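# Move foam block from desk to recessed end shelf

## Task

Pick up the small foam block lying on the desk and set it down on a shelf belonging to the far-end shelving section that is set back deeper than the other sections. It must rest on the shelf board itself, not on top of a carton. The robot must not tip over or be left leaning, or the task fails.

## Robot and tools

ROBOT. A Hello Robot Stretch 4 with one arm: an omni-wheel base, a lift carriage that rides up a mast, a telescoping arm reaching forward, a three-axis wrist (yaw, pitch, roll) and a two-finger gripper. It stands about 1.6 m tall. The base rim lies within 0.23 m of the base origin. Occasionally a brief outside tug may act on a held part or nudge a loose object.

FRAMES. Base frame: origin on the floor beneath the base centre, x forward, y left, z up, metres. hand_pose is reported in this frame as a point between the open fingertips; it can be somewhat off. The odometry frame is the base frame as it was when the scene began. base_odometry counts wheel rotation only, so slip looks like travel; heading is in rad, positive left, within -3.142 to 3.142. If turned_by_wheels and turned_by_imu, summed over one move, disagree by more than about 0.1 rad, the base likely bumped or slipped and the heading carries roughly that difference as error.

move. Sends one action and returns state plus images. blocking must always be false; otherwise the call is refused. It returns in about 0.5 s while motion carries on. An action holds "base", "joints" or both, plus optional "speeds", "pace", "contact_limits"; or else "end_of_arm" alone. Motions in one action start together.
- base: a relative offset from where the base last reported itself (or where it is now if a move was still running). {"translate_m": d}, forward positive, -2 to 2 m. {"strafe_m": d}, left positive, -2 to 2 m. {"rotate_rad": d}, counter-clockwise positive, -3.2 to 3.2. Only translate_m and strafe_m may be combined (straight-line drive, no turning).
- joints: absolute targets by name, one dict for the single arm. lift_m 0 to 1.2; arm_m 0 to 0.55 (extension); wrist_yaw_rad -1.134 to 4.276 (0 forward, positive left, 3.14 folded back, above 3.4 may hit the arm); wrist_pitch_rad -1.117 to 4.259 (0 level, 1.57 pointing down); wrist_roll_rad -1.117 to 4.259 (0 fingers level, positive clockwise viewed from behind); gripper_m -0.038 to 0.141, the fingertip gap, off by up to 0.015. Done tolerances: ±0.004 for lift, arm, gripper; ±0.02 rad for the wrist. Out-of-range joint targets are clipped and reported; other out-of-range values are refused; unknown keys make the call invalid.
- pace: "slow", "default", "fast", "max". Base tops 0.1/0.3/0.4/0.6 m/s and 1/2/3/4 rad/s; lift 0.15/0.3/0.4/0.5 m/s; arm 0.1/0.4/0.6/0.7 m/s; wrist always 1.82 rad/s. A raised lift (above 0.2) slows the base, down to 0.3 m/s and 1 rad/s at 1.2.
- speeds: per-joint top speed replacing pace (not gripper_m).
- contact_limits: 0 (lightest) to 1 for arm_m, lift_m, translate_m, strafe_m, rotate_rad, default 0.5, each only next to its own command. Even at 0 the arm needs 15 to 40 N to stop; for a gentle press use 0 and aim 1 to 3 mm past contact. A base limit persists until the next base action.
- {"end_of_arm": "enable_torque"} revives wrist or gripper motors that shut off.
A new move replaces only the targets it names; others continue. Motions time out after 14 s. Joints left out may keep pushing toward an old target.

wait(seconds 0 to 10): commands nothing and returns state; ends early once moves settle. wait(0) shows progress in the "earlier move" line. stop: brakes all running motions; braked ones read "stopped"; also re-brakes slack wheels, reported in a "stop:" line. zoom_image(camera, region [x0,y0,x1,y1] in pixels, at most 504x504) enlarges part of the newest image. finished_scene(scene) ends the scene; the block must stay placed without the robot. cameras: head_camera, head_left_camera, head_right_camera, wrist_camera, or "all"; [] for none; the "pictures" line gives image order.

RESULTS. "move" reads "done" or the worst status. Statuses: "done" (for the base, wheels turned the full amount, slip included); "off_target"; "contact_stop" (something resisted; that motion goes slack); "time_out"; "limit_stop_at_own_body"; "limit_stop_at_tilt" (lean over 6 degrees, everything slack until it eases); "torque_fault" (a wrist or gripper motor is limp). An uncommanded stop or a refused call cancels the rest of that reply's move, wait and finished_scene calls. on_its_own lists what the robot did by itself; "held at" is a target. lidar_m: 12 distances in 30-degree sectors, 1st straight ahead then counter-clockwise (4th left, 7th behind, 10th right); "-" means nothing seen or nearer than 0.25 m; it sees from about 0.15 m up, so tabletops register. wrist_depth_mm: a 7x7 grid of depths, 100 to 2000 mm, "-" for unknown or under about 200 mm. base_tilt in degrees, forward and right positive, with up to 3 degrees fixed bias. motor_effort in percent (peak in brackets); servo_current in mA for the wrist and gripper servos.

GRASPING. Command a gap more than 0.015 under the object width; about 0.06 under resists tugs. Tighter closing pulls the object toward the wrist. Status does not prove a grasp; after closing to 0.015 or more, a firm hold shows as higher gripper servo_current. A held load raises wrist pitch current while lifting. Fingers pressing a surface can jam. Keep lift contact limit at 0.15 or higher for 1 kg loads.

AVOID. Self-collision when the gripper is over the base with lift below about 0.2 (0.45 pointing down), when tilted up past -0.2 while rolled, when yaw plus pitch falls below about -1.1, or tilting/rolling while folded back. Don't retract the arm with the lift near 0.05 or less. Don't drive or turn fast with over 1 kg held and arm out past 0.2; strong pushes can tip the robot. Avoid drops, releasing moving items, slams and hard hits. Moves keep running between calls while the operator thinks.

CAMERAS. Calibrations give K and T_world_to_cam relative to the base frame; head_camera is pinhole 420x560 at about 1.55 m looking forward-down, the two head side cameras are fisheye 420x672, wrist_camera is pinhole 616x392 and moves with the arm, so its pose error grows.

Each tool is called after ">>>" as name(argument=value, ...) on one line, values as JSON.

## Session

>>> move(blocking=false)

Scene clock: 0.00 s.
base_odometry: x=+0.000 y=+0.000 heading=+0.000
turned_by_wheels: +0.000
turned_by_imu: +0.000
base_tilt: forward=+0.4 right=+1.5
lidar_m: 0.98 0.98 1.13 1.93 1.07 1.58 2.71 2.70 1.20 0.99 0.99 1.15
base_status: not commanded
joint_positions: lift_m=+0.140 arm_m=+0.002 wrist_yaw_rad=+3.046 wrist_pitch_rad=+0.002 wrist_roll_rad=+0.000 gripper_m=+0.056
joint_status: not commanded
measured_speeds: all 0
motor_effort: lift_m=+20 arm_m=-4 wheel_0=+0 wheel_1=+0 wheel_2=+0
servo_current: wrist_yaw_rad=33 wrist_pitch_rad=33 wrist_roll_rad=26 gripper_m=46
hand_pose: x=-0.1056 y=+0.1144 z=+0.3181 quat_wxyz=(+0.048, -0.001, +0.000, +0.999) (m; base frame)
wrist_depth_mm: 136 139 - - - - - / 114 140 - - 1983 - - / 123 150 - - - - - / 137 192 - - 1983 - - / - - - - 1808 1808 - / 1118 1138 196 1008 1078 1205 - / 798 723 831 152 759 866 854
pictures: head_camera, head_left_camera, head_right_camera, wrist_camera

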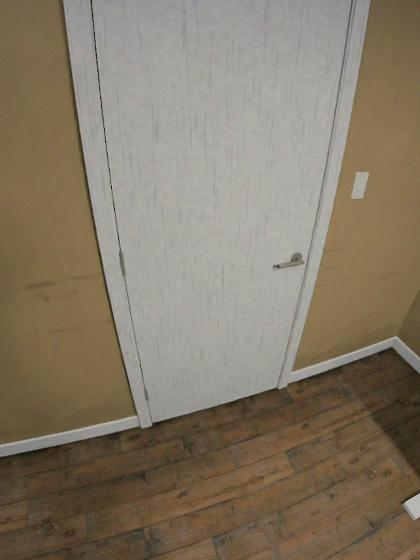

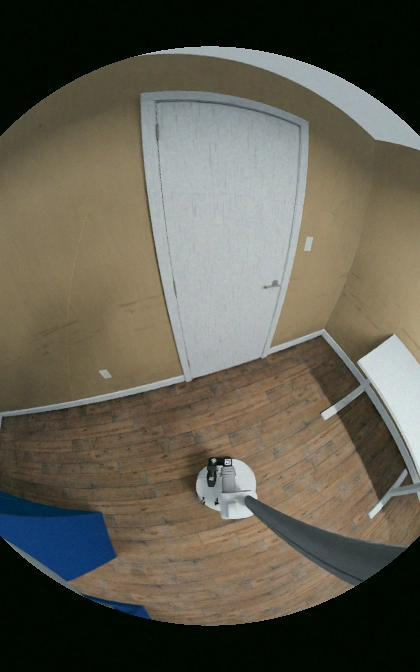

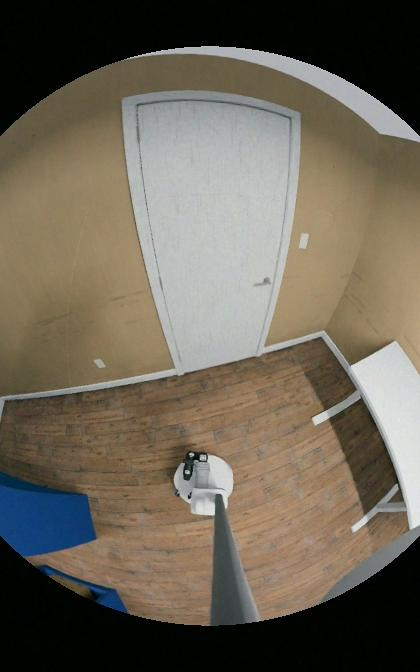

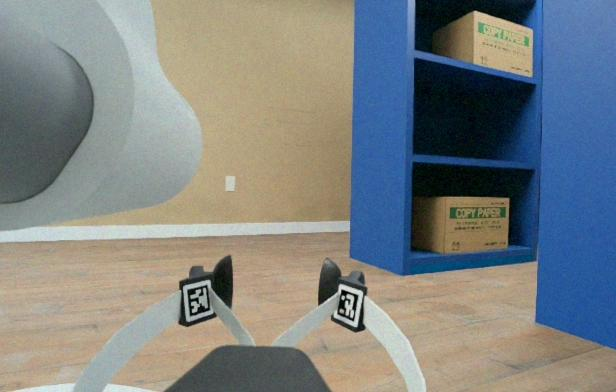

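>>> move(base={"rotate_rad": -1.57}, joints={"lift_m": 0.8}, blocking=false, pace="fast", cameras=[])

>>> wait(seconds=2.2)

Scene clock: 4.80 s.
move: moving
base_odometry: x=+0.000 y=+0.000 heading=-0.392
turned_by_wheels: -0.392
turned_by_imu: -0.386
base_tilt: forward=+0.4 right=+1.4
lidar_m: 1.10 0.97 1.02 1.27 1.10 1.09 1.60 2.69 2.72 1.10 0.97 1.01
base_status: rotate_rad moving
joint_positions: lift_m=+0.206 arm_m=+0.002 wrist_yaw_rad=+3.046 wrist_pitch_rad=+0.002 wrist_roll_rad=+0.000 gripper_m=+0.056
joint_status: lift_m moving
measured_speeds: translate_m=+0.001 strafe_m=-0.001 rotate_rad=-1.484 lift_m=+0.247 arm_m=+0.000 wrist_yaw_rad=+0.000 wrist_pitch_rad=+0.000 wrist_roll_rad=+0.000
motor_effort: lift_m=+28(28) arm_m=-4(4) wheel_0=+7(8) wheel_1=+9(9) wheel_2=+8(10)
servo_current: wrist_yaw_rad=39(46) wrist_pitch_rad=39(52) wrist_roll_rad=26(33) gripper_m=39(52)
hand_pose: x=-0.1056 y=+0.1144 z=+0.3832 quat_wxyz=(+0.048, -0.001, +0.000, +0.999) (m; base frame)
wrist_depth_mm: 137 139 - - - - - / 113 140 - - - - - / 121 146 1983 - - - - / 137 187 - - - - - / - - - 1983 - - 946 / 1281 1308 196 1138 178 - 976 / 917 778 960 153 866 931 917
pictures: none
No camera images: "cameras" was empty.

Scene clock: 7.00 s.
earlier move: moving
base_odometry: x=+0.000 y=+0.000 heading=-1.570
turned_by_wheels: -1.178
turned_by_imu: -1.164
base_tilt: forward=+0.4 right=+1.3
lidar_m: 0.99 0.98 1.14 1.00 0.99 1.19 2.04 1.06 1.57 2.71 2.70 1.14
base_status: done
joint_positions: lift_m=+0.800 arm_m=+0.002 wrist_yaw_rad=+3.046 wrist_pitch_rad=+0.002 wrist_roll_rad=+0.000 gripper_m=+0.056
joint_status: lift_m moving
measured_speeds: all 0
motor_effort: lift_m=+24(28) arm_m=-4(4) wheel_0=+3(8) wheel_1=-1(10) wheel_2=+1(10)
servo_current: wrist_yaw_rad=39(46) wrist_pitch_rad=39(52) wrist_roll_rad=20(33) gripper_m=46(52)
hand_pose: x=-0.1056 y=+0.1144 z=+0.9773 quat_wxyz=(+0.048, -0.001, +0.000, +0.999) (m; base frame)
wrist_depth_mm: 136 140 - - - - - / 115 140 - - - - - / 124 153 - - - - - / 137 200 - - - - - / - - - - - - - / - - 198 - 178 - - / - 1983 - 141 - - -
wait: 2.20 s; no rest
pictures: head_camera, head_left_camera, head_right_camera, wrist_camera
camera_calibration:
wrist_camera: T_world_to_cam=[[0.142551, 0.98883, 0.0435187, -0.163362], [0.0286926, 0.0398209, -0.998795, 1.02757], [-0.989371, 0.143628, -0.0226956, 0.13092], [0, 0, 0, 1]] pos_world=[0.123332, 0.101815, 1.03642]

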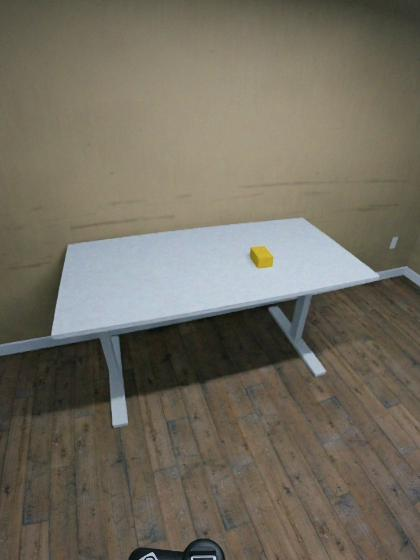

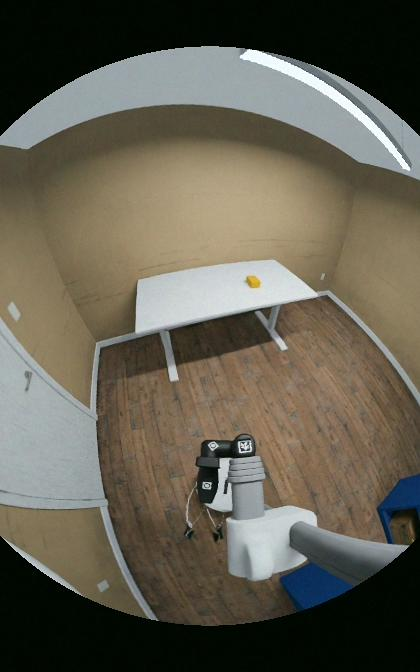

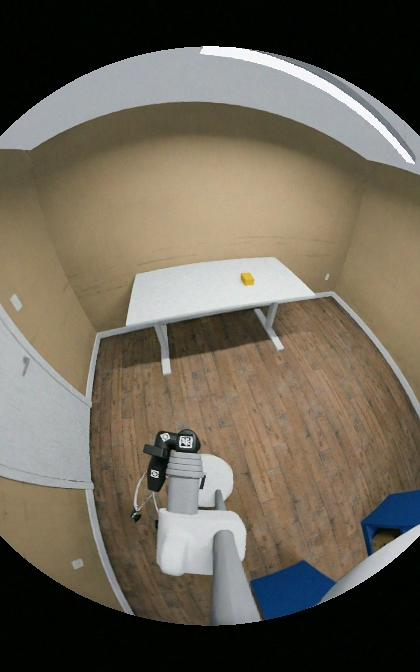

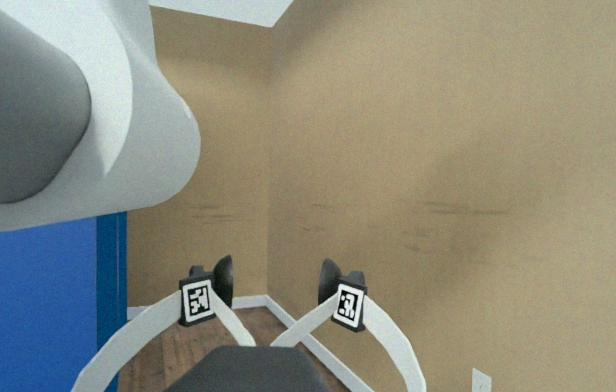

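>>> move(joints={"wrist_yaw_rad": 0, "wrist_pitch_rad": 0.45, "gripper_m": 0.12, "lift_m": 0.95}, blocking=false, cameras=["head_camera"])

>>> zoom_image(camera="head_camera", region=[220, 220, 310, 300])

>>> wait(seconds=0.6, cameras=[])

Scene clock: 56.23 s.
earlier move: done
move: moving
base_odometry: x=+0.000 y=+0.000 heading=-1.570
turned_by_wheels: +0.000
turned_by_imu: -0.001
base_tilt: forward=+0.4 right=+1.2
lidar_m: 1.00 0.99 1.16 0.99 0.99 1.19 2.04 1.07 1.55 2.69 2.69 1.14
base_status: not commanded
joint_positions: lift_m=+0.839 arm_m=+0.002 wrist_yaw_rad=+2.446 wrist_pitch_rad=+0.440 wrist_roll_rad=+0.000 gripper_m=+0.076
joint_status: lift_m moving; wrist_yaw_rad moving; wrist_pitch_rad moving; gripper_m moving
measured_speeds: translate_m=+0.000 strafe_m=+0.000 rotate_rad=+0.000 lift_m=+0.149 arm_m=+0.000 wrist_yaw_rad=-1.815 wrist_pitch_rad=+0.403 wrist_roll_rad=+0.000
motor_effort: lift_m=+26(26) arm_m=-4(4) wheel_0=+3(3) wheel_1=-1(1) wheel_2=+0(0)
servo_current: wrist_yaw_rad=98(150) wrist_pitch_rad=33(78) wrist_roll_rad=26(33) gripper_m=78(104)
hand_pose: x=+0.0289 y=+0.2343 z=+0.8941 quat_wxyz=(+0.333, -0.205, +0.074, +0.917) (m; base frame)
wrist_depth_mm: - - - - - - - / - - - - - - - / - - - - - - - / - - - - - - - / 1756 1808 1808 - - - - / 1464 1430 198 1464 188 - - / 1255 1160 1281 150 1182 - -
pictures: head_camera

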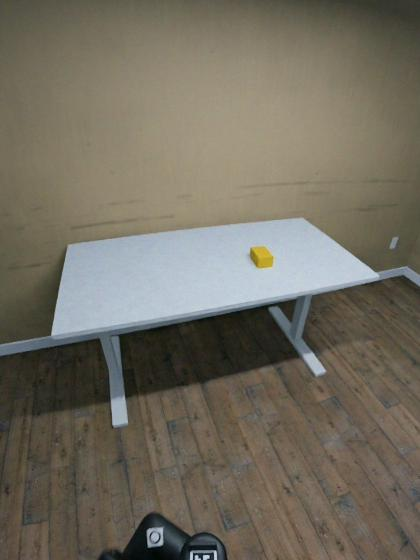

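Scaled by 5.600 from the camera's 420x560 image, which has a finer 1200x1600 frame.

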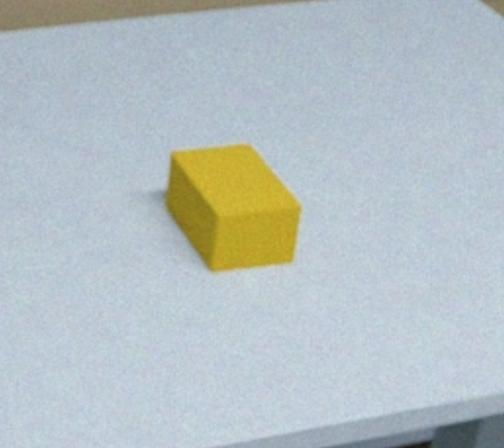

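Scene clock: 56.83 s.
earlier move: moving
base_odometry: x=+0.000 y=+0.000 heading=-1.570
turned_by_wheels: +0.000
turned_by_imu: +0.000
base_tilt: forward=+0.4 right=+1.4
lidar_m: 0.98 0.98 1.15 0.98 0.98 1.19 2.03 1.07 1.57 2.69 2.69 1.15
base_status: not commanded
joint_positions: lift_m=+0.936 arm_m=+0.002 wrist_yaw_rad=+1.355 wrist_pitch_rad=+0.449 wrist_roll_rad=+0.000 gripper_m=+0.117
joint_status: lift_m moving; wrist_yaw_rad moving; wrist_pitch_rad moving; gripper_m moving
measured_speeds: translate_m=+0.000 strafe_m=+0.000 rotate_rad=+0.000 lift_m=+0.096 arm_m=+0.000 wrist_yaw_rad=-1.819 wrist_pitch_rad=+0.000 wrist_roll_rad=+0.000
motor_effort: lift_m=+23(27) arm_m=-4(4) wheel_0=+3(3) wheel_1=-1(1) wheel_2=+0(1)
servo_current: wrist_yaw_rad=91(150) wrist_pitch_rad=46(78) wrist_roll_rad=26(33) gripper_m=39(104)
hand_pose: x=+0.3141 y=+0.2350 z=+0.9888 quat_wxyz=(+0.759, -0.140, +0.174, +0.611) (m; base frame)
wrist_depth_mm: - - - - - - - / - - - - - - - / - - - - - 1661 - / - - - - - 1808 - / - - - - 1618 1921 - / - 187 171 1537 193 1661 1576 / - 1255 1366 151 1336 1336 1430
wait: 0.60 s; no rest
pictures: none
No camera images: "cameras" was empty.

>>> move(base={"rotate_rad": 0.185}, blocking=false, cameras=[])

>>> wait(seconds=0.8, cameras=["head_camera", "wrist_camera"])

Scene clock: 71.97 s.
earlier move: done
move: moving
base_odometry: x=+0.000 y=+0.000 heading=-1.402
turned_by_wheels: +0.168
turned_by_imu: +0.165
base_tilt: forward=+0.4 right=+1.3
lidar_m: 0.98 1.03 1.08 0.99 1.03 1.31 1.08 1.10 1.55 2.70 2.72 1.05
base_status: rotate_rad moving
joint_positions: lift_m=+0.950 arm_m=+0.002 wrist_yaw_rad=+0.003 wrist_pitch_rad=+0.450 wrist_roll_rad=+0.000 gripper_m=+0.120
joint_status: all done
measured_speeds: translate_m=+0.001 strafe_m=+0.002 rotate_rad=+0.270 lift_m=+0.000 arm_m=+0.000 wrist_yaw_rad=+0.000 wrist_pitch_rad=+0.000 wrist_roll_rad=+0.000
motor_effort: lift_m=+24(24) arm_m=-4(4) wheel_0=-3(6) wheel_1=-1(6) wheel_2=-1(7)
servo_current: wrist_yaw_rad=39(39) wrist_pitch_rad=39(46) wrist_roll_rad=26(33) gripper_m=39(46)
hand_pose: x=+0.4332 y=-0.0866 z=+1.0025 quat_wxyz=(+0.975, +0.000, +0.223, +0.002) (m; base frame)
wrist_depth_mm: - - - - - - - / - - - - - - - / - - - - - - - / - - - - - - - / 1808 - - 1863 1921 - - / 1537 219 1464 1708 198 1618 1661 / 1336 1308 - 152 1366 1366 1397
pictures: none
No camera images: "cameras" was empty.

Scene clock: 72.40 s.
earlier move: done
base_odometry: x=+0.000 y=+0.000 heading=-1.385
turned_by_wheels: +0.017
turned_by_imu: +0.016
base_tilt: forward=+0.6 right=+1.3
lidar_m: 0.98 1.01 1.07 0.97 1.04 1.32 1.05 1.08 1.56 2.69 1.54 1.08
base_status: done
joint_positions: lift_m=+0.950 arm_m=+0.002 wrist_yaw_rad=+0.003 wrist_pitch_rad=+0.450 wrist_roll_rad=+0.000 gripper_m=+0.120
joint_status: all done
measured_speeds: all 0
motor_effort: lift_m=+24(24) arm_m=-4(4) wheel_0=-4(6) wheel_1=-1(6) wheel_2=-1(7)
servo_current: wrist_yaw_rad=39(46) wrist_pitch_rad=39(52) wrist_roll_rad=26(33) gripper_m=46(52)
hand_pose: x=+0.4332 y=-0.0866 z=+1.0025 quat_wxyz=(+0.975, +0.000, +0.223, +0.002) (m; base frame)
wrist_depth_mm: - - - - - - - / - - - - - - - / - - - - - - - / - - - - - - - / 1756 1756 - 1921 1983 1921 - / 1537 220 1397 1708 198 1661 1661 / 1366 1308 1397 152 1366 1397 1397
wait: 0.43 of 0.8 s (the move ended)
pictures: head_camera, wrist_camera
camera_calibration:
wrist_camera: T_world_to_cam=[[-0.0211398, -0.997975, 0.0599917, -0.160121], [-0.454513, -0.0438527, -0.88966, 1.13796], [0.890489, -0.0460742, -0.452665, 0.293704], [0, 0, 0, 1]] pos_world=[0.252294, -0.0963614, 1.15496]

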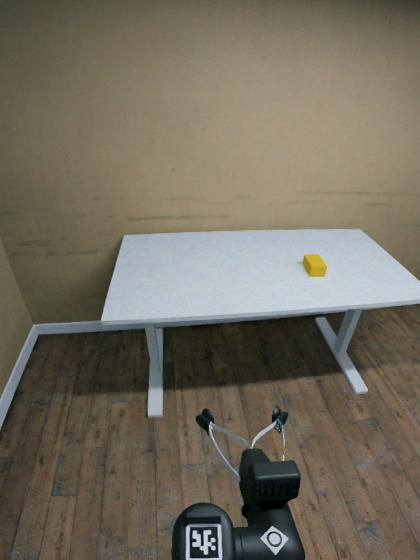

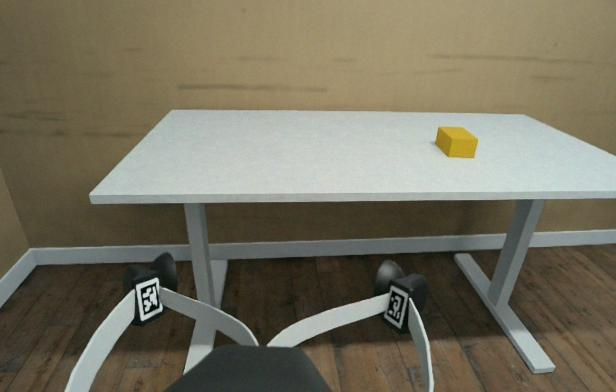

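>>> move(base={"translate_m": 0.5, "strafe_m": -0.49}, pace="fast", blocking=false, cameras=[])

>>> wait(seconds=3, cameras=["head_camera", "wrist_camera"])

Scene clock: 96.23 s.
move: moving
base_odometry: x=-0.023 y=-0.035 heading=-1.386
turned_by_wheels: +0.000
turned_by_imu: -0.001
base_tilt: forward=+0.2 right=+1.4
lidar_m: 0.96 0.99 1.12 1.01 1.06 1.39 1.09 1.10 1.57 2.66 1.52 1.04
base_status: translate_m moving; strafe_m moving
joint_positions: lift_m=+0.950 arm_m=+0.002 wrist_yaw_rad=+0.003 wrist_pitch_rad=+0.450 wrist_roll_rad=+0.000 gripper_m=+0.120
joint_status: not commanded
measured_speeds: translate_m=+0.117 strafe_m=-0.113 rotate_rad=-0.003 lift_m=+0.000 arm_m=+0.000 wrist_yaw_rad=+0.000 wrist_pitch_rad=+0.000 wrist_roll_rad=+0.000
motor_effort: lift_m=+24(24) arm_m=-4(4) wheel_0=+11(11) wheel_1=-5(5) wheel_2=-9(10)
servo_current: wrist_yaw_rad=33(39) wrist_pitch_rad=39(46) wrist_roll_rad=20(26) gripper_m=46(52)
hand_pose: x=+0.4332 y=-0.0866 z=+1.0025 quat_wxyz=(+0.975, +0.000, +0.223, +0.002) (m; base frame)
wrist_depth_mm: - - - - - - - / - - - - - - - / - - - - - - - / - - - - - - - / 1756 - - 1921 1921 1983 - / 1576 219 1499 1708 197 1618 1708 / 1336 1308 1430 152 1366 1366 1397
pictures: none
No camera images: "cameras" was empty.

Scene clock: 99.03 s.
earlier move: done
base_odometry: x=-0.389 y=-0.582 heading=-1.385
turned_by_wheels: +0.000
turned_by_imu: -0.002
base_tilt: forward=+0.3 right=+1.3
lidar_m: 0.52 0.54 0.71 1.52 1.56 2.03 1.51 1.62 2.36 2.14 0.87 0.59
base_status: done
joint_positions: lift_m=+0.950 arm_m=+0.002 wrist_yaw_rad=+0.003 wrist_pitch_rad=+0.450 wrist_roll_rad=+0.000 gripper_m=+0.120
joint_status: not commanded
measured_speeds: all 0
motor_effort: lift_m=+24(24) arm_m=-4(4) wheel_0=+1(12) wheel_1=-1(7) wheel_2=-1(10)
servo_current: wrist_yaw_rad=46(52) wrist_pitch_rad=33(52) wrist_roll_rad=33(33) gripper_m=52(52)
hand_pose: x=+0.4332 y=-0.0866 z=+1.0025 quat_wxyz=(+0.975, +0.000, +0.223, +0.002) (m; base frame)
wrist_depth_mm: - - - - - - - / - - - - - - - / - - - - - - - / - - - - - - - / - - - - - - - / - 186 171 - 192 - - / - 139 - - - 1336 1366
wait: 2.80 of 3 s (the move ended)
pictures: head_camera, wrist_camera
camera_calibration:
wrist_camera: T_world_to_cam=[[-0.0211395, -0.997975, 0.0599917, -0.160123], [-0.454514, -0.0438527, -0.889659, 1.138], [0.890489, -0.0460741, -0.452667, 0.293725], [0, 0, 0, 1]] pos_world=[0.252294, -0.0963614, 1.155]

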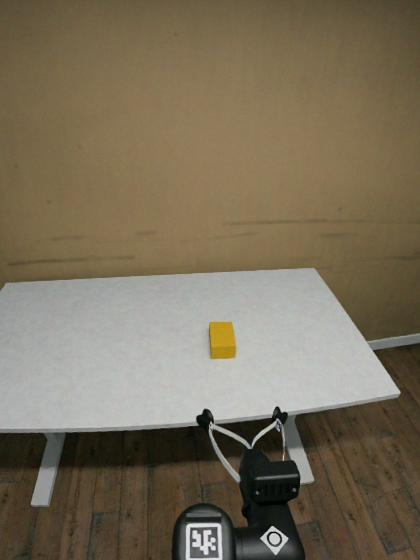

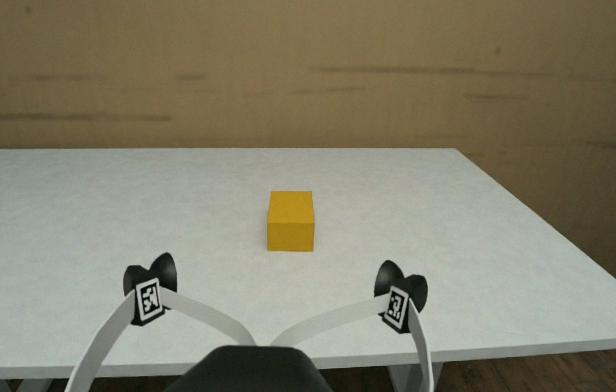

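>>> move(joints={"lift_m": 0.80, "arm_m": 0.27, "gripper_m": 0.135}, blocking=false, cameras=[])

>>> wait(seconds=2, cameras=["head_camera", "wrist_camera"])

Scene clock: 120.60 s.
move: moving
base_odometry: x=-0.389 y=-0.582 heading=-1.385
turned_by_wheels: +0.000
turned_by_imu: -0.001
base_tilt: forward=+0.4 right=+1.4
lidar_m: 0.53 0.55 0.73 1.52 1.55 2.05 1.51 1.62 2.33 2.16 0.84 0.57
base_status: not commanded
joint_positions: lift_m=+0.911 arm_m=+0.054 wrist_yaw_rad=+0.003 wrist_pitch_rad=+0.450 wrist_roll_rad=+0.000 gripper_m=+0.132
joint_status: lift_m moving; arm_m moving; gripper_m moving
measured_speeds: translate_m=+0.000 strafe_m=+0.000 rotate_rad=+0.000 lift_m=-0.149 arm_m=+0.198 wrist_yaw_rad=+0.000 wrist_pitch_rad=+0.000 wrist_roll_rad=+0.000
motor_effort: lift_m=+13(23) arm_m=+6(10) wheel_0=+1(1) wheel_1=-1(1) wheel_2=-1(1)
servo_current: wrist_yaw_rad=39(46) wrist_pitch_rad=46(46) wrist_roll_rad=26(33) gripper_m=59(91)
hand_pose: x=+0.4854 y=-0.0866 z=+0.9641 quat_wxyz=(+0.975, +0.000, +0.223, +0.002) (m; base frame)
wrist_depth_mm: - - - - - - - / - - - - - - - / - - - - - - - / - - - 609 - - - / - - - - - - - / - 188 171 - 195 - - / - - - - - 1281 1308
pictures: none
No camera images: "cameras" was empty.

Scene clock: 122.03 s.
earlier move: done
base_odometry: x=-0.389 y=-0.582 heading=-1.385
turned_by_wheels: +0.000
turned_by_imu: +0.000
base_tilt: forward=+0.3 right=+1.2
lidar_m: 0.54 0.54 0.69 1.51 1.56 2.04 1.51 1.64 2.33 2.13 0.88 0.58
base_status: not commanded
joint_positions: lift_m=+0.800 arm_m=+0.270 wrist_yaw_rad=+0.003 wrist_pitch_rad=+0.450 wrist_roll_rad=+0.000 gripper_m=+0.135
joint_status: all done
measured_speeds: all 0
motor_effort: lift_m=+14(23) arm_m=+6(10) wheel_0=+1(1) wheel_1=-1(1) wheel_2=-1(1)
servo_current: wrist_yaw_rad=33(46) wrist_pitch_rad=39(52) wrist_roll_rad=26(33) gripper_m=39(91)
hand_pose: x=+0.7007 y=-0.0866 z=+0.8533 quat_wxyz=(+0.975, +0.000, +0.223, +0.002) (m; base frame)
wrist_depth_mm: - - - - - - - / - - - - - - - / - - - - - - - / - - - 364 - - - / - - 329 330 - - - / - 187 177 345 196 - - / - - - - - - -
wait: 1.43 of 2 s (the move ended)
pictures: head_camera, wrist_camera
camera_calibration:
wrist_camera: T_world_to_cam=[[-0.0212021, -0.997974, 0.0599932, -0.145493], [-0.454571, -0.0438228, -0.889632, 1.12686], [0.890458, -0.0461332, -0.45272, -0.0119357], [0, 0, 0, 1]] pos_world=[0.519783, -0.0963667, 1.00582]

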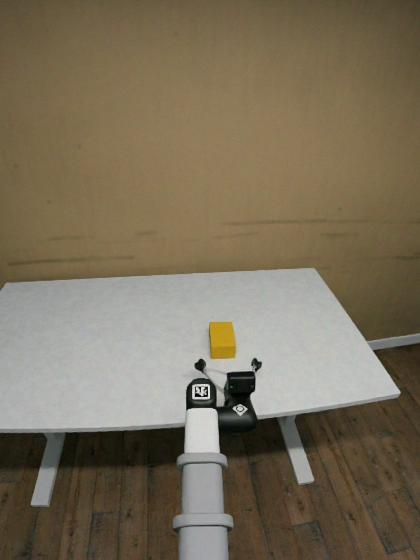

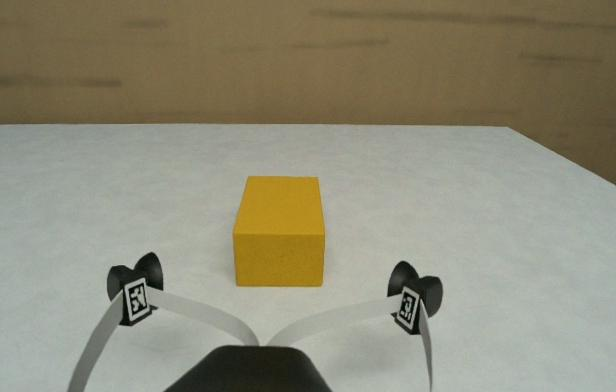

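>>> move(joints={"lift_m": 0.742, "arm_m": 0.415}, contact_limits={"lift_m": 0.3, "arm_m": 0.2}, blocking=false, cameras=[])

>>> wait(seconds=2, cameras=["head_camera", "wrist_camera"])

Scene clock: 142.00 s.
move: moving
base_odometry: x=-0.389 y=-0.582 heading=-1.385
turned_by_wheels: +0.000
turned_by_imu: -0.001
base_tilt: forward=+0.4 right=+1.5
lidar_m: 0.54 0.55 0.74 1.53 1.57 2.04 1.51 1.62 2.32 2.17 0.87 0.58
base_status: not commanded
joint_positions: lift_m=+0.763 arm_m=+0.322 wrist_yaw_rad=+0.003 wrist_pitch_rad=+0.450 wrist_roll_rad=+0.000 gripper_m=+0.135
joint_status: lift_m moving; arm_m moving
measured_speeds: translate_m=+0.000 strafe_m=+0.000 rotate_rad=+0.000 lift_m=-0.116 arm_m=+0.198 wrist_yaw_rad=+0.000 wrist_pitch_rad=+0.000 wrist_roll_rad=+0.000
motor_effort: lift_m=+13(15) arm_m=+7(10) wheel_0=+1(1) wheel_1=-1(1) wheel_2=-1(1)
servo_current: wrist_yaw_rad=39(39) wrist_pitch_rad=33(46) wrist_roll_rad=26(33) gripper_m=46(52)
contact_limits: arm_m 0.2; lift_m 0.3
hand_pose: x=+0.7531 y=-0.0866 z=+0.8156 quat_wxyz=(+0.975, +0.000, +0.223, +0.002) (m; base frame)
wrist_depth_mm: - - - - - - - / - - - - - - - / - - - - - - - / - - 307 310 - - - / - - 276 277 - - - / - 187 177 - 195 - - / - - - - - - -
pictures: none
No camera images: "cameras" was empty.

Scene clock: 143.00 s.
earlier move: done
base_odometry: x=-0.389 y=-0.582 heading=-1.385
turned_by_wheels: +0.000
turned_by_imu: +0.000
base_tilt: forward=+0.3 right=+1.4
lidar_m: 0.53 0.56 0.73 1.51 1.56 2.07 1.53 1.63 2.34 2.15 0.87 0.58
base_status: not commanded
joint_positions: lift_m=+0.742 arm_m=+0.415 wrist_yaw_rad=+0.003 wrist_pitch_rad=+0.450 wrist_roll_rad=+0.000 gripper_m=+0.135
joint_status: all done
measured_speeds: all 0
motor_effort: lift_m=+14(15) arm_m=+7(10) wheel_0=+1(1) wheel_1=-1(1) wheel_2=+0(1)
servo_current: wrist_yaw_rad=39(46) wrist_pitch_rad=39(52) wrist_roll_rad=33(39) gripper_m=46(52)
contact_limits: arm_m 0.2; lift_m 0.3
hand_pose: x=+0.8457 y=-0.0866 z=+0.7953 quat_wxyz=(+0.975, +0.000, +0.223, +0.002) (m; base frame)
wrist_depth_mm: - - - - - - - / - - - - - - - / - - - - - - - / - - 252 242 - - - / - - 194 198 - - - / - 186 179 178 195 - - / - - 195 135 - - -
wait: 1.00 of 2 s (the move ended)
pictures: head_camera, wrist_camera
camera_calibration:
wrist_camera: T_world_to_cam=[[-0.0212368, -0.997973, 0.0599936, -0.13892], [-0.454584, -0.0438068, -0.889626, 1.14118], [0.890451, -0.0461649, -0.452732, -0.167288], [0, 0, 0, 1]] pos_world=[0.664775, -0.0963695, 0.947824]

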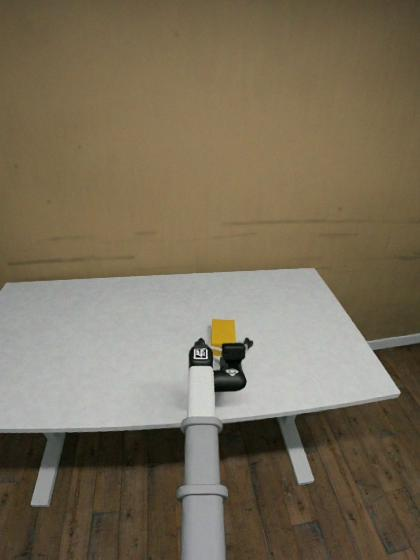

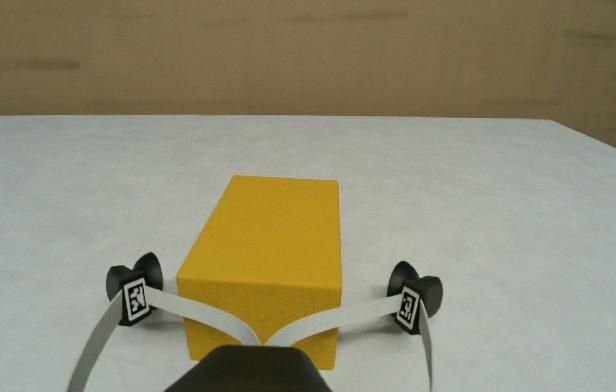

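>>> move(joints={"lift_m": 0.734}, contact_limits={"lift_m": 0.2}, blocking=false, cameras=[])

>>> wait(seconds=0.3, cameras=[])

>>> move(joints={"gripper_m": 0.025}, blocking=false, cameras=[])

>>> wait(seconds=1.5, cameras=["wrist_camera", "head_left_camera"])

Scene clock: 156.50 s.
move: moving
base_odometry: x=-0.389 y=-0.582 heading=-1.385
turned_by_wheels: +0.000
turned_by_imu: -0.001
base_tilt: forward=+0.4 right=+1.4
lidar_m: 0.52 0.54 0.71 1.52 1.56 2.04 1.51 1.61 2.31 2.16 0.88 0.58
base_status: not commanded
joint_positions: lift_m=+0.735 arm_m=+0.415 wrist_yaw_rad=+0.003 wrist_pitch_rad=+0.450 wrist_roll_rad=+0.000 gripper_m=+0.135
joint_status: lift_m moving
measured_speeds: all 0
motor_effort: lift_m=+12(14) arm_m=+7(7) wheel_0=+1(1) wheel_1=-1(1) wheel_2=-1(1)
servo_current: wrist_yaw_rad=39(39) wrist_pitch_rad=52(52) wrist_roll_rad=20(39) gripper_m=39(59)
contact_limits: arm_m 0.2; lift_m 0.2
hand_pose: x=+0.8457 y=-0.0866 z=+0.7874 quat_wxyz=(+0.975, +0.000, +0.223, +0.002) (m; base frame)
wrist_depth_mm: - - - - - - - / - - - - - - - / - - - - - - - / - - 240 243 - - - / - - 185 189 - - - / - 186 178 178 196 - - / - - 194 135 - - -
pictures: none
No camera images: "cameras" was empty.

Scene clock: 156.60 s.
earlier move: done
base_odometry: x=-0.389 y=-0.582 heading=-1.385
turned_by_wheels: +0.000
turned_by_imu: +0.000
base_tilt: forward=+0.3 right=+1.2
lidar_m: 0.54 0.55 0.73 1.53 1.53 2.05 1.51 1.63 2.34 2.16 0.88 0.57
base_status: not commanded
joint_positions: lift_m=+0.735 arm_m=+0.415 wrist_yaw_rad=+0.003 wrist_pitch_rad=+0.450 wrist_roll_rad=+0.000 gripper_m=+0.135
joint_status: all done
measured_speeds: all 0
motor_effort: lift_m=+13(14) arm_m=+7(7) wheel_0=+1(1) wheel_1=-1(1) wheel_2=-1(1)
servo_current: wrist_yaw_rad=39(46) wrist_pitch_rad=52(52) wrist_roll_rad=33(39) gripper_m=39(59)
contact_limits: arm_m 0.2; lift_m 0.2
hand_pose: x=+0.8457 y=-0.0866 z=+0.7874 quat_wxyz=(+0.975, +0.000, +0.223, +0.002) (m; base frame)
wrist_depth_mm: - - - - - - - / - - - - - - - / - - - - - - - / - - 241 243 - - - / - - 185 189 - - - / - 185 178 178 196 - - / - - 195 135 - - -
wait: 0.10 of 0.3 s (the move ended)
pictures: none
No camera images: "cameras" was empty.

Scene clock: 157.10 s.
move: moving
base_odometry: x=-0.389 y=-0.582 heading=-1.385
turned_by_wheels: +0.000
turned_by_imu: +0.000
base_tilt: forward=+0.4 right=+1.5
lidar_m: 0.55 0.55 0.74 1.51 1.54 2.05 1.50 1.62 2.35 2.16 0.85 0.57
base_status: not commanded
joint_positions: lift_m=+0.735 arm_m=+0.415 wrist_yaw_rad=+0.003 wrist_pitch_rad=+0.450 wrist_roll_rad=+0.000 gripper_m=+0.122
joint_status: gripper_m moving
measured_speeds: all 0
motor_effort: lift_m=+13(13) arm_m=+6(7) wheel_0=+1(1) wheel_1=-1(1) wheel_2=-1(1)
servo_current: wrist_yaw_rad=33(46) wrist_pitch_rad=52(65) wrist_roll_rad=26(33) gripper_m=111(111)
contact_limits: arm_m 0.2; lift_m 0.2
hand_pose: x=+0.8457 y=-0.0866 z=+0.7874 quat_wxyz=(+0.975, +0.000, +0.223, +0.002) (m; base frame)
wrist_depth_mm: - - - - - - - / - - - - - - - / - - - - - - - / - - 242 244 - - - / - - 185 189 - - - / - 189 182 183 195 - - / - - 196 - - - -
pictures: none
No camera images: "cameras" was empty.

Scene clock: 158.60 s.
earlier move: done
base_odometry: x=-0.389 y=-0.582 heading=-1.385
turned_by_wheels: +0.000
turned_by_imu: +0.000
base_tilt: forward=+0.3 right=+1.4
lidar_m: 0.54 0.55 0.71 1.51 1.54 2.01 1.51 1.63 2.30 2.14 0.87 0.56
base_status: not commanded
joint_positions: lift_m=+0.734 arm_m=+0.415 wrist_yaw_rad=+0.003 wrist_pitch_rad=+0.450 wrist_roll_rad=+0.000 gripper_m=+0.026
joint_status: all done
measured_speeds: all 0
motor_effort: lift_m=+13(13) arm_m=+6(7) wheel_0=+1(1) wheel_1=-1(1) wheel_2=-1(1)
servo_current: wrist_yaw_rad=39(46) wrist_pitch_rad=39(65) wrist_roll_rad=26(33) gripper_m=117(280)
contact_limits: arm_m 0.2; lift_m 0.2
hand_pose: x=+0.8456 y=-0.0867 z=+0.7873 quat_wxyz=(+0.975, +0.000, +0.223, +0.001) (m; base frame)
wrist_depth_mm: - - - - - - - / - - - - - - - / - - - - - - - / - - 227 232 - - - / - - 175 177 - - - / - 176 165 171 181 - - / - - - 179 - - -
wait: 1.50 s; at rest by 1.47 s
pictures: head_left_camera, wrist_camera
camera_calibration:
wrist_camera: T_world_to_cam=[[-0.0214896, -0.997967, 0.0599969, -0.138296], [-0.454724, -0.0436878, -0.88956, 1.13411], [0.890373, -0.0463984, -0.452861, -0.170751], [0, 0, 0, 1]] pos_world=[0.664768, -0.0963902, 0.939832]

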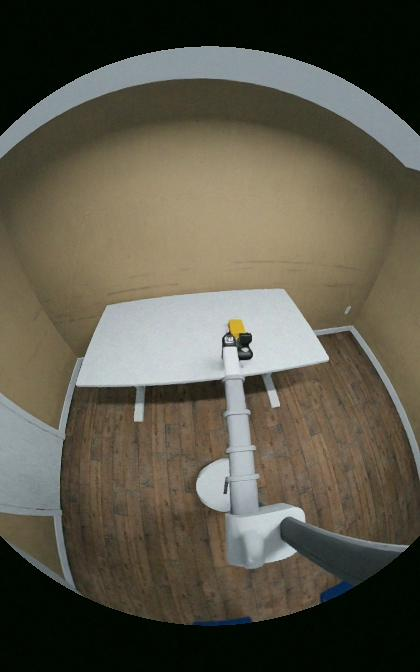

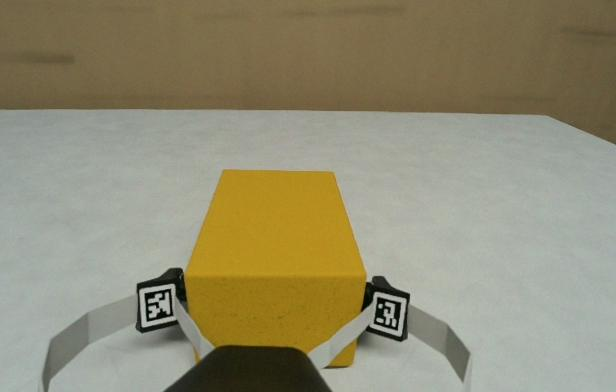

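>>> move(joints={"lift_m": 0.92}, blocking=false, cameras=[])

>>> wait(seconds=0.5, cameras=["wrist_camera"])

>>> move(joints={"arm_m": 0.05}, base={"translate_m": -0.45}, blocking=false, cameras=[])

>>> wait(seconds=2.5, cameras=["wrist_camera", "head_left_camera"])

Scene clock: 172.37 s.
move: moving
base_odometry: x=-0.389 y=-0.582 heading=-1.385
turned_by_wheels: +0.000
turned_by_imu: -0.001
base_tilt: forward=+0.3 right=+1.3
lidar_m: 0.51 0.54 0.74 1.52 1.56 2.04 1.47 1.62 2.33 2.16 0.88 0.58
base_status: not commanded
joint_positions: lift_m=+0.773 arm_m=+0.415 wrist_yaw_rad=+0.003 wrist_pitch_rad=+0.450 wrist_roll_rad=+0.000 gripper_m=+0.026
joint_status: lift_m moving
measured_speeds: translate_m=+0.000 strafe_m=+0.000 rotate_rad=+0.000 lift_m=+0.149 arm_m=+0.000 wrist_yaw_rad=+0.000 wrist_pitch_rad=+0.000 wrist_roll_rad=+0.000
motor_effort: lift_m=+26(26) arm_m=+6(7) wheel_0=+1(1) wheel_1=-1(1) wheel_2=-1(1)
servo_current: wrist_yaw_rad=39(39) wrist_pitch_rad=46(52) wrist_roll_rad=26(33) gripper_m=124(124)
contact_limits: arm_m 0.2
hand_pose: x=+0.8456 y=-0.0867 z=+0.8256 quat_wxyz=(+0.975, +0.000, +0.223, +0.001) (m; base frame)
wrist_depth_mm: - - - - - - - / - - - - - - - / - - - - - - - / - - 227 231 - - - / - - 175 177 - - - / - 177 165 171 180 - - / - - - 179 - - -
pictures: none
No camera images: "cameras" was empty.

Scene clock: 172.87 s.
earlier move: moving
base_odometry: x=-0.389 y=-0.582 heading=-1.385
turned_by_wheels: +0.000
turned_by_imu: +0.000
base_tilt: forward=+0.4 right=+1.3
lidar_m: 0.54 0.55 0.70 1.52 1.55 2.03 1.50 1.65 2.33 2.14 0.86 0.59
base_status: not commanded
joint_positions: lift_m=+0.872 arm_m=+0.415 wrist_yaw_rad=+0.003 wrist_pitch_rad=+0.450 wrist_roll_rad=+0.000 gripper_m=+0.026
joint_status: lift_m moving
measured_speeds: translate_m=+0.000 strafe_m=+0.000 rotate_rad=+0.000 lift_m=+0.174 arm_m=+0.000 wrist_yaw_rad=+0.000 wrist_pitch_rad=+0.000 wrist_roll_rad=+0.000
motor_effort: lift_m=+27(27) arm_m=+6(7) wheel_0=+1(1) wheel_1=-1(1) wheel_2=+0(1)
servo_current: wrist_yaw_rad=39(39) wrist_pitch_rad=52(52) wrist_roll_rad=33(33) gripper_m=111(124)
contact_limits: arm_m 0.2
hand_pose: x=+0.8456 y=-0.0867 z=+0.9248 quat_wxyz=(+0.975, +0.000, +0.223, +0.001) (m; base frame)
wrist_depth_mm: - - - - - - - / - - - - - - - / - - - - - - - / - - 227 232 - - - / - - 175 178 - - - / - 176 165 171 181 - - / - - - 179 - - -
wait: 0.50 s; no rest
pictures: wrist_camera
camera_calibration:
wrist_camera: T_world_to_cam=[[-0.0214785, -0.997967, 0.0600014, -0.146561], [-0.454888, -0.0436883, -0.889477, 1.2565], [0.89029, -0.0463985, -0.453025, -0.10823], [0, 0, 0, 1]] pos_world=[0.664775, -0.0963902, 1.07739]

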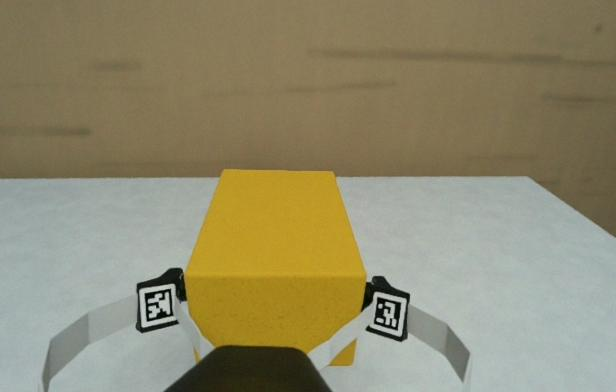

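Scene clock: 173.37 s.
move: moving
base_odometry: x=-0.395 y=-0.550 heading=-1.386
turned_by_wheels: +0.000
turned_by_imu: +0.000
base_tilt: forward=+0.5 right=+1.4
lidar_m: 0.57 0.61 0.78 1.52 1.54 2.02 1.45 1.62 2.31 2.16 2.21 0.60
base_status: translate_m moving
joint_positions: lift_m=+0.919 arm_m=+0.363 wrist_yaw_rad=+0.003 wrist_pitch_rad=+0.450 wrist_roll_rad=+0.000 gripper_m=+0.026
joint_status: lift_m moving; arm_m moving
measured_speeds: translate_m=-0.123 strafe_m=+0.001 rotate_rad=-0.003 lift_m=+0.024 arm_m=-0.198 wrist_yaw_rad=+0.000 wrist_pitch_rad=+0.000 wrist_roll_rad=+0.000
motor_effort: lift_m=+25(27) arm_m=-6(9) wheel_0=-6(7) wheel_1=-4(7) wheel_2=+9(10)
servo_current: wrist_yaw_rad=33(39) wrist_pitch_rad=33(46) wrist_roll_rad=26(33) gripper_m=130(130)
hand_pose: x=+0.7936 y=-0.0867 z=+0.9717 quat_wxyz=(+0.975, +0.000, +0.223, +0.001) (m; base frame)
wrist_depth_mm: - - - - - - - / - - - - - - - / - - - - - - - / - - 227 232 - - - / - - 175 178 - - - / - 176 165 171 181 - - / - - - 179 - - -
pictures: none
No camera images: "cameras" was empty.

Scene clock: 175.87 s.
earlier move: done
base_odometry: x=-0.472 y=-0.139 heading=-1.386
turned_by_wheels: +0.000
turned_by_imu: +0.000
base_tilt: forward=+0.2 right=+1.3
lidar_m: 0.98 1.01 1.59 1.48 1.54 1.97 1.07 1.25 1.39 2.19 2.25 1.06
base_status: done
joint_positions: lift_m=+0.920 arm_m=+0.050 wrist_yaw_rad=+0.003 wrist_pitch_rad=+0.450 wrist_roll_rad=+0.000 gripper_m=+0.026
joint_status: all done
measured_speeds: all 0
motor_effort: lift_m=+24(27) arm_m=-6(10) wheel_0=-2(8) wheel_1=-2(8) wheel_2=+0(11)
servo_current: wrist_yaw_rad=33(46) wrist_pitch_rad=46(52) wrist_roll_rad=26(39) gripper_m=111(130)
hand_pose: x=+0.4811 y=-0.0867 z=+0.9724 quat_wxyz=(+0.975, +0.000, +0.223, +0.001) (m; base frame)
wrist_depth_mm: - - - - - - - / - - - - - - - / - - - - - - - / - - 226 231 - - - / - 1808 175 178 1756 1921 1983 / 1430 180 165 171 182 1618 1618 / 1255 1281 178 179 - 1255 1366
wait: 2.50 s; at rest by 2.47 s
pictures: head_left_camera, wrist_camera
camera_calibration:
wrist_camera: T_world_to_cam=[[-0.021477, -0.997967, 0.060002, -0.157246], [-0.454913, -0.0436883, -0.889464, 1.13296], [0.890277, -0.0463987, -0.45305, 0.23791], [0, 0, 0, 1]] pos_world=[0.300217, -0.0963902, 1.12495]

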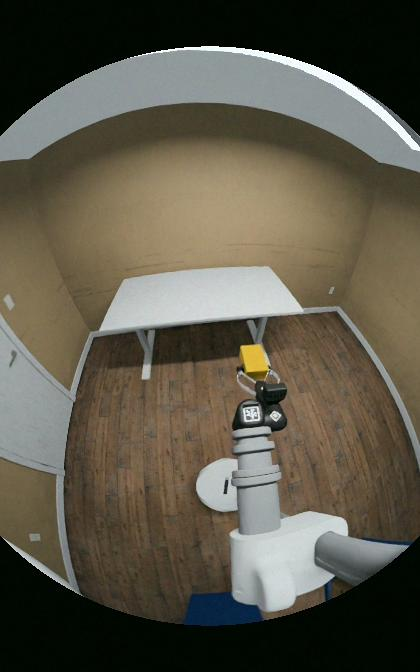

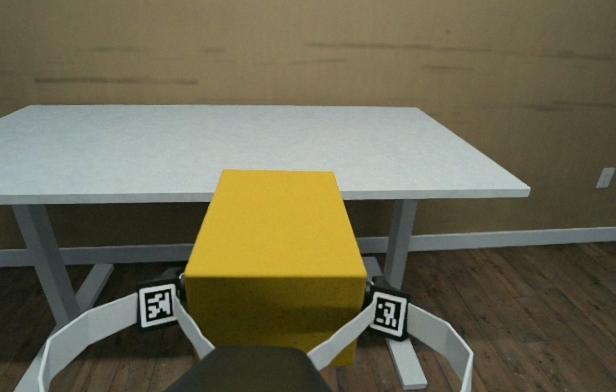

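>>> move(base={"rotate_rad": 2.956}, blocking=false, cameras=[])

>>> wait(seconds=4, cameras=["head_camera", "head_left_camera", "head_right_camera"])

Scene clock: 181.40 s.
move: moving
base_odometry: x=-0.472 y=-0.139 heading=-1.145
turned_by_wheels: +0.241
turned_by_imu: +0.236
base_tilt: forward=+0.3 right=+1.4
lidar_m: 0.97 1.10 1.51 1.46 1.65 1.08 1.07 1.27 2.24 2.19 2.27 0.97
base_status: rotate_rad moving
joint_positions: lift_m=+0.920 arm_m=+0.050 wrist_yaw_rad=+0.003 wrist_pitch_rad=+0.450 wrist_roll_rad=+0.000 gripper_m=+0.026
joint_status: not commanded
measured_speeds: translate_m=+0.000 strafe_m=+0.001 rotate_rad=+0.919 lift_m=+0.000 arm_m=+0.000 wrist_yaw_rad=+0.000 wrist_pitch_rad=+0.000 wrist_roll_rad=+0.000
motor_effort: lift_m=+24(24) arm_m=-6(6) wheel_0=-6(7) wheel_1=-4(7) wheel_2=-6(8)
servo_current: wrist_yaw_rad=33(46) wrist_pitch_rad=33(46) wrist_roll_rad=33(33) gripper_m=111(117)
hand_pose: x=+0.4811 y=-0.0867 z=+0.9724 quat_wxyz=(+0.975, +0.000, +0.223, +0.001) (m; base frame)
wrist_depth_mm: - - - - - - - / - - - - - - - / - - - - - - - / - - 227 232 - - - / 1863 1756 175 178 - 1229 - / 1499 181 165 171 182 1618 1618 / 1255 1308 178 179 1336 1255 1397
pictures: none
No camera images: "cameras" was empty.

Scene clock: 183.90 s.
earlier move: done
base_odometry: x=-0.472 y=-0.139 heading=+1.570
turned_by_wheels: +2.715
turned_by_imu: +2.680
base_tilt: forward=+0.3 right=+1.4
lidar_m: 1.06 1.05 1.26 2.26 2.21 1.20 0.97 0.98 1.12 1.49 1.48 1.71
base_status: done
joint_positions: lift_m=+0.920 arm_m=+0.050 wrist_yaw_rad=+0.003 wrist_pitch_rad=+0.450 wrist_roll_rad=+0.000 gripper_m=+0.026
joint_status: not commanded
measured_speeds: all 0
motor_effort: lift_m=+24(24) arm_m=-6(6) wheel_0=-3(8) wheel_1=-1(7) wheel_2=-1(9)
servo_current: wrist_yaw_rad=39(52) wrist_pitch_rad=39(59) wrist_roll_rad=20(33) gripper_m=117(130)
hand_pose: x=+0.4811 y=-0.0867 z=+0.9724 quat_wxyz=(+0.975, +0.000, +0.223, +0.001) (m; base frame)
wrist_depth_mm: - - - - - - - / - - - - - - - / - - - - - - - / - - 227 232 - - - / 1863 - 175 177 1983 1921 - / 1499 180 165 171 182 1661 1499 / 1281 1255 - 179 1336 1255 1366
wait: 2.50 of 4 s (the move ended)
pictures: head_camera, head_left_camera, head_right_camera

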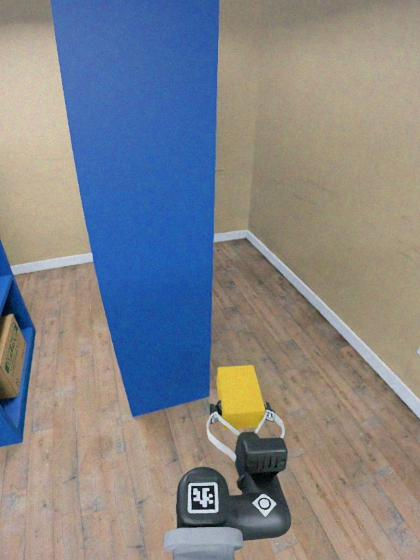

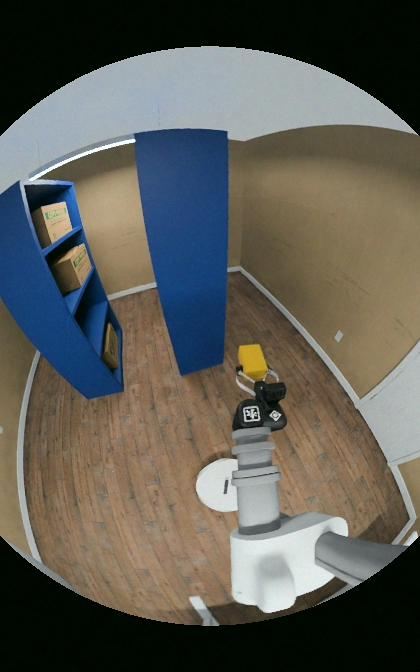

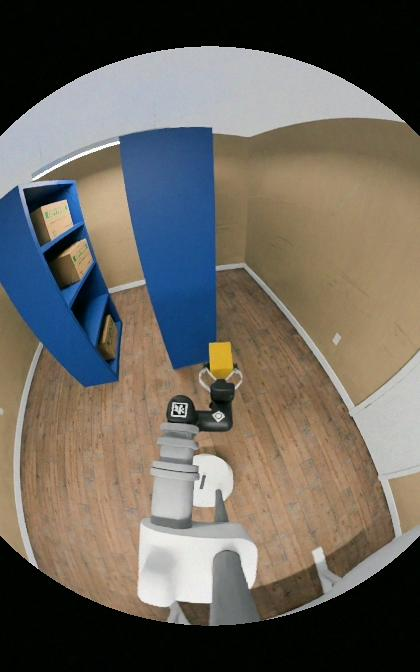

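>>> move(base={"rotate_rad": 0.29}, blocking=false, cameras=[])

>>> wait(seconds=1, cameras=[])

>>> move(base={"strafe_m": 0.37}, blocking=false, cameras=[])

>>> wait(seconds=2.5, cameras=["head_camera", "head_left_camera", "head_right_camera"])

Scene clock: 215.97 s.
move: moving
base_odometry: x=-0.472 y=-0.139 heading=+1.787
turned_by_wheels: +0.217
turned_by_imu: +0.214
base_tilt: forward=+0.3 right=+1.4
lidar_m: 1.04 1.24 1.42 2.23 2.26 1.06 0.98 1.01 1.59 1.47 1.54 1.97
base_status: rotate_rad moving
joint_positions: lift_m=+0.920 arm_m=+0.050 wrist_yaw_rad=+0.003 wrist_pitch_rad=+0.450 wrist_roll_rad=+0.000 gripper_m=+0.026
joint_status: not commanded
measured_speeds: translate_m=+0.000 strafe_m=-0.002 rotate_rad=+0.547 lift_m=+0.000 arm_m=+0.000 wrist_yaw_rad=+0.000 wrist_pitch_rad=+0.000 wrist_roll_rad=+0.000
motor_effort: lift_m=+24(24) arm_m=-6(6) wheel_0=-4(7) wheel_1=-1(7) wheel_2=-2(8)
servo_current: wrist_yaw_rad=39(39) wrist_pitch_rad=33(46) wrist_roll_rad=26(26) gripper_m=111(117)
hand_pose: x=+0.4811 y=-0.0867 z=+0.9724 quat_wxyz=(+0.975, +0.000, +0.223, +0.001) (m; base frame)
wrist_depth_mm: 1499 - - - - - - / - - - - - - - / - - - - - - - / 1537 - 241 232 - - - / 1397 1863 182 177 1983 1983 1863 / 1336 182 165 171 180 1661 1661 / 1229 1281 178 179 1336 1255 1397
pictures: none
No camera images: "cameras" was empty.

Scene clock: 216.53 s.
earlier move: done
base_odometry: x=-0.472 y=-0.139 heading=+1.860
turned_by_wheels: +0.072
turned_by_imu: +0.071
base_tilt: forward=+0.4 right=+1.3
lidar_m: 1.07 1.27 1.51 2.23 2.30 1.06 0.97 0.99 1.55 1.47 1.54 1.13
base_status: done
joint_positions: lift_m=+0.920 arm_m=+0.050 wrist_yaw_rad=+0.003 wrist_pitch_rad=+0.450 wrist_roll_rad=+0.000 gripper_m=+0.026
joint_status: not commanded
measured_speeds: all 0
motor_effort: lift_m=+24(24) arm_m=-6(6) wheel_0=-2(7) wheel_1=-2(7) wheel_2=-1(8)
servo_current: wrist_yaw_rad=33(46) wrist_pitch_rad=33(52) wrist_roll_rad=26(33) gripper_m=124(124)
hand_pose: x=+0.4811 y=-0.0867 z=+0.9724 quat_wxyz=(+0.975, +0.000, +0.223, +0.001) (m; base frame)
wrist_depth_mm: - - - - - - - / 1618 - - - - - - / - - - - - - - / - - 260 231 - - - / 1336 1756 183 177 1921 1983 1863 / 1397 180 165 171 181 1708 1576 / - 1281 177 179 1308 1229 1397
wait: 0.57 of 1 s (the move ended)
pictures: none
No camera images: "cameras" was empty.

Scene clock: 217.03 s.
move: moving
base_odometry: x=-0.508 y=-0.150 heading=+1.860
turned_by_wheels: +0.000
turned_by_imu: +0.000
base_tilt: forward=+0.4 right=+1.4
lidar_m: 1.07 1.22 1.50 2.19 2.27 1.04 0.99 1.01 1.58 1.51 1.58 1.13
base_status: strafe_m moving
joint_positions: lift_m=+0.920 arm_m=+0.050 wrist_yaw_rad=+0.003 wrist_pitch_rad=+0.450 wrist_roll_rad=+0.000 gripper_m=+0.026
joint_status: not commanded
measured_speeds: translate_m=+0.001 strafe_m=+0.144 rotate_rad=-0.008 lift_m=+0.000 arm_m=+0.000 wrist_yaw_rad=+0.000 wrist_pitch_rad=+0.000 wrist_roll_rad=+0.000
motor_effort: lift_m=+24(24) arm_m=-6(6) wheel_0=-11(11) wheel_1=+8(9) wheel_2=+1(2)
servo_current: wrist_yaw_rad=39(39) wrist_pitch_rad=46(52) wrist_roll_rad=26(33) gripper_m=117(124)
hand_pose: x=+0.4811 y=-0.0867 z=+0.9724 quat_wxyz=(+0.975, +0.000, +0.223, +0.001) (m; base frame)
wrist_depth_mm: - - - - - - - / 1618 - - - - - - / - - - - - - - / - - 259 232 - - - / 1336 1661 183 178 1863 - 1921 / 1336 181 165 171 182 1661 1618 / - 1308 178 179 1336 1281 1397
pictures: none
No camera images: "cameras" was empty.

Scene clock: 219.27 s.
earlier move: done
base_odometry: x=-0.827 y=-0.245 heading=+1.860
turned_by_wheels: +0.000
turned_by_imu: +0.001
base_tilt: forward=+0.5 right=+1.4
lidar_m: 1.12 1.10 1.91 1.84 1.91 1.04 0.99 1.03 1.40 1.84 1.92 1.11
base_status: done
joint_positions: lift_m=+0.920 arm_m=+0.050 wrist_yaw_rad=+0.003 wrist_pitch_rad=+0.450 wrist_roll_rad=+0.000 gripper_m=+0.026
joint_status: not commanded
measured_speeds: all 0
motor_effort: lift_m=+24(24) arm_m=-6(6) wheel_0=-1(11) wheel_1=+1(12) wheel_2=+0(2)
servo_current: wrist_yaw_rad=33(52) wrist_pitch_rad=46(52) wrist_roll_rad=26(39) gripper_m=104(124)
hand_pose: x=+0.4811 y=-0.0867 z=+0.9724 quat_wxyz=(+0.975, +0.000, +0.223, +0.001) (m; base frame)
wrist_depth_mm: - - - - - - - / - - - - 1366 - - / - - - - 1229 - - / - - 229 232 - - - / - - 183 178 - - 1983 / - 176 165 171 180 - 1618 / - - 177 179 - 151 1397
wait: 2.23 of 2.5 s (the move ended)
pictures: head_camera, head_left_camera, head_right_camera

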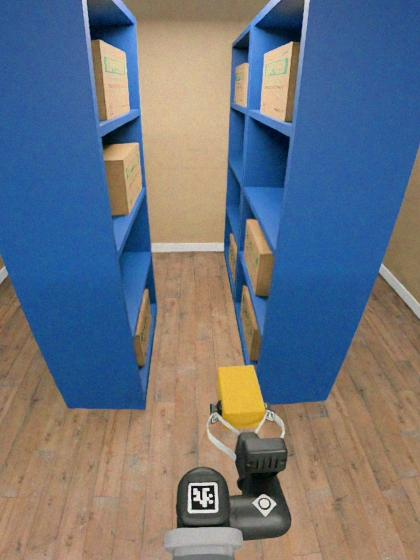

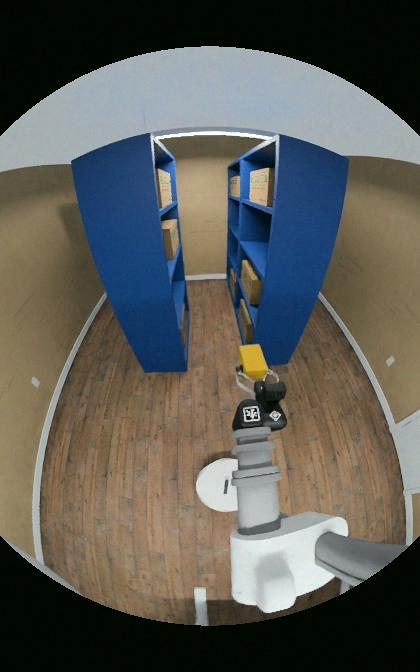

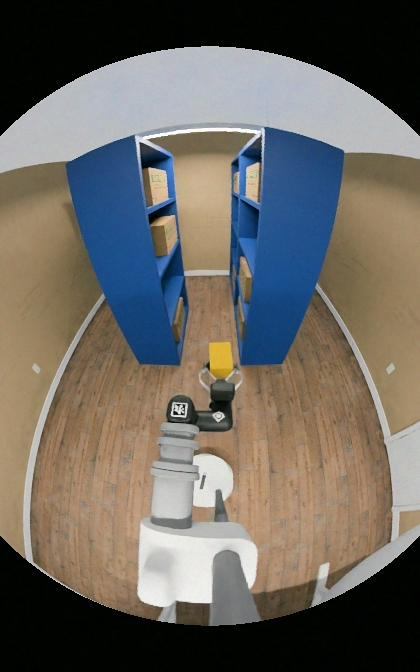

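>>> zoom_image(camera="head_camera", region=[70, 0, 330, 400])

Scaled by 1.260 from the camera's 420x560 image, which has a finer 1200x1600 frame.

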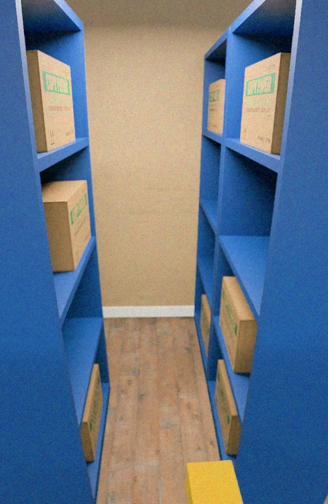

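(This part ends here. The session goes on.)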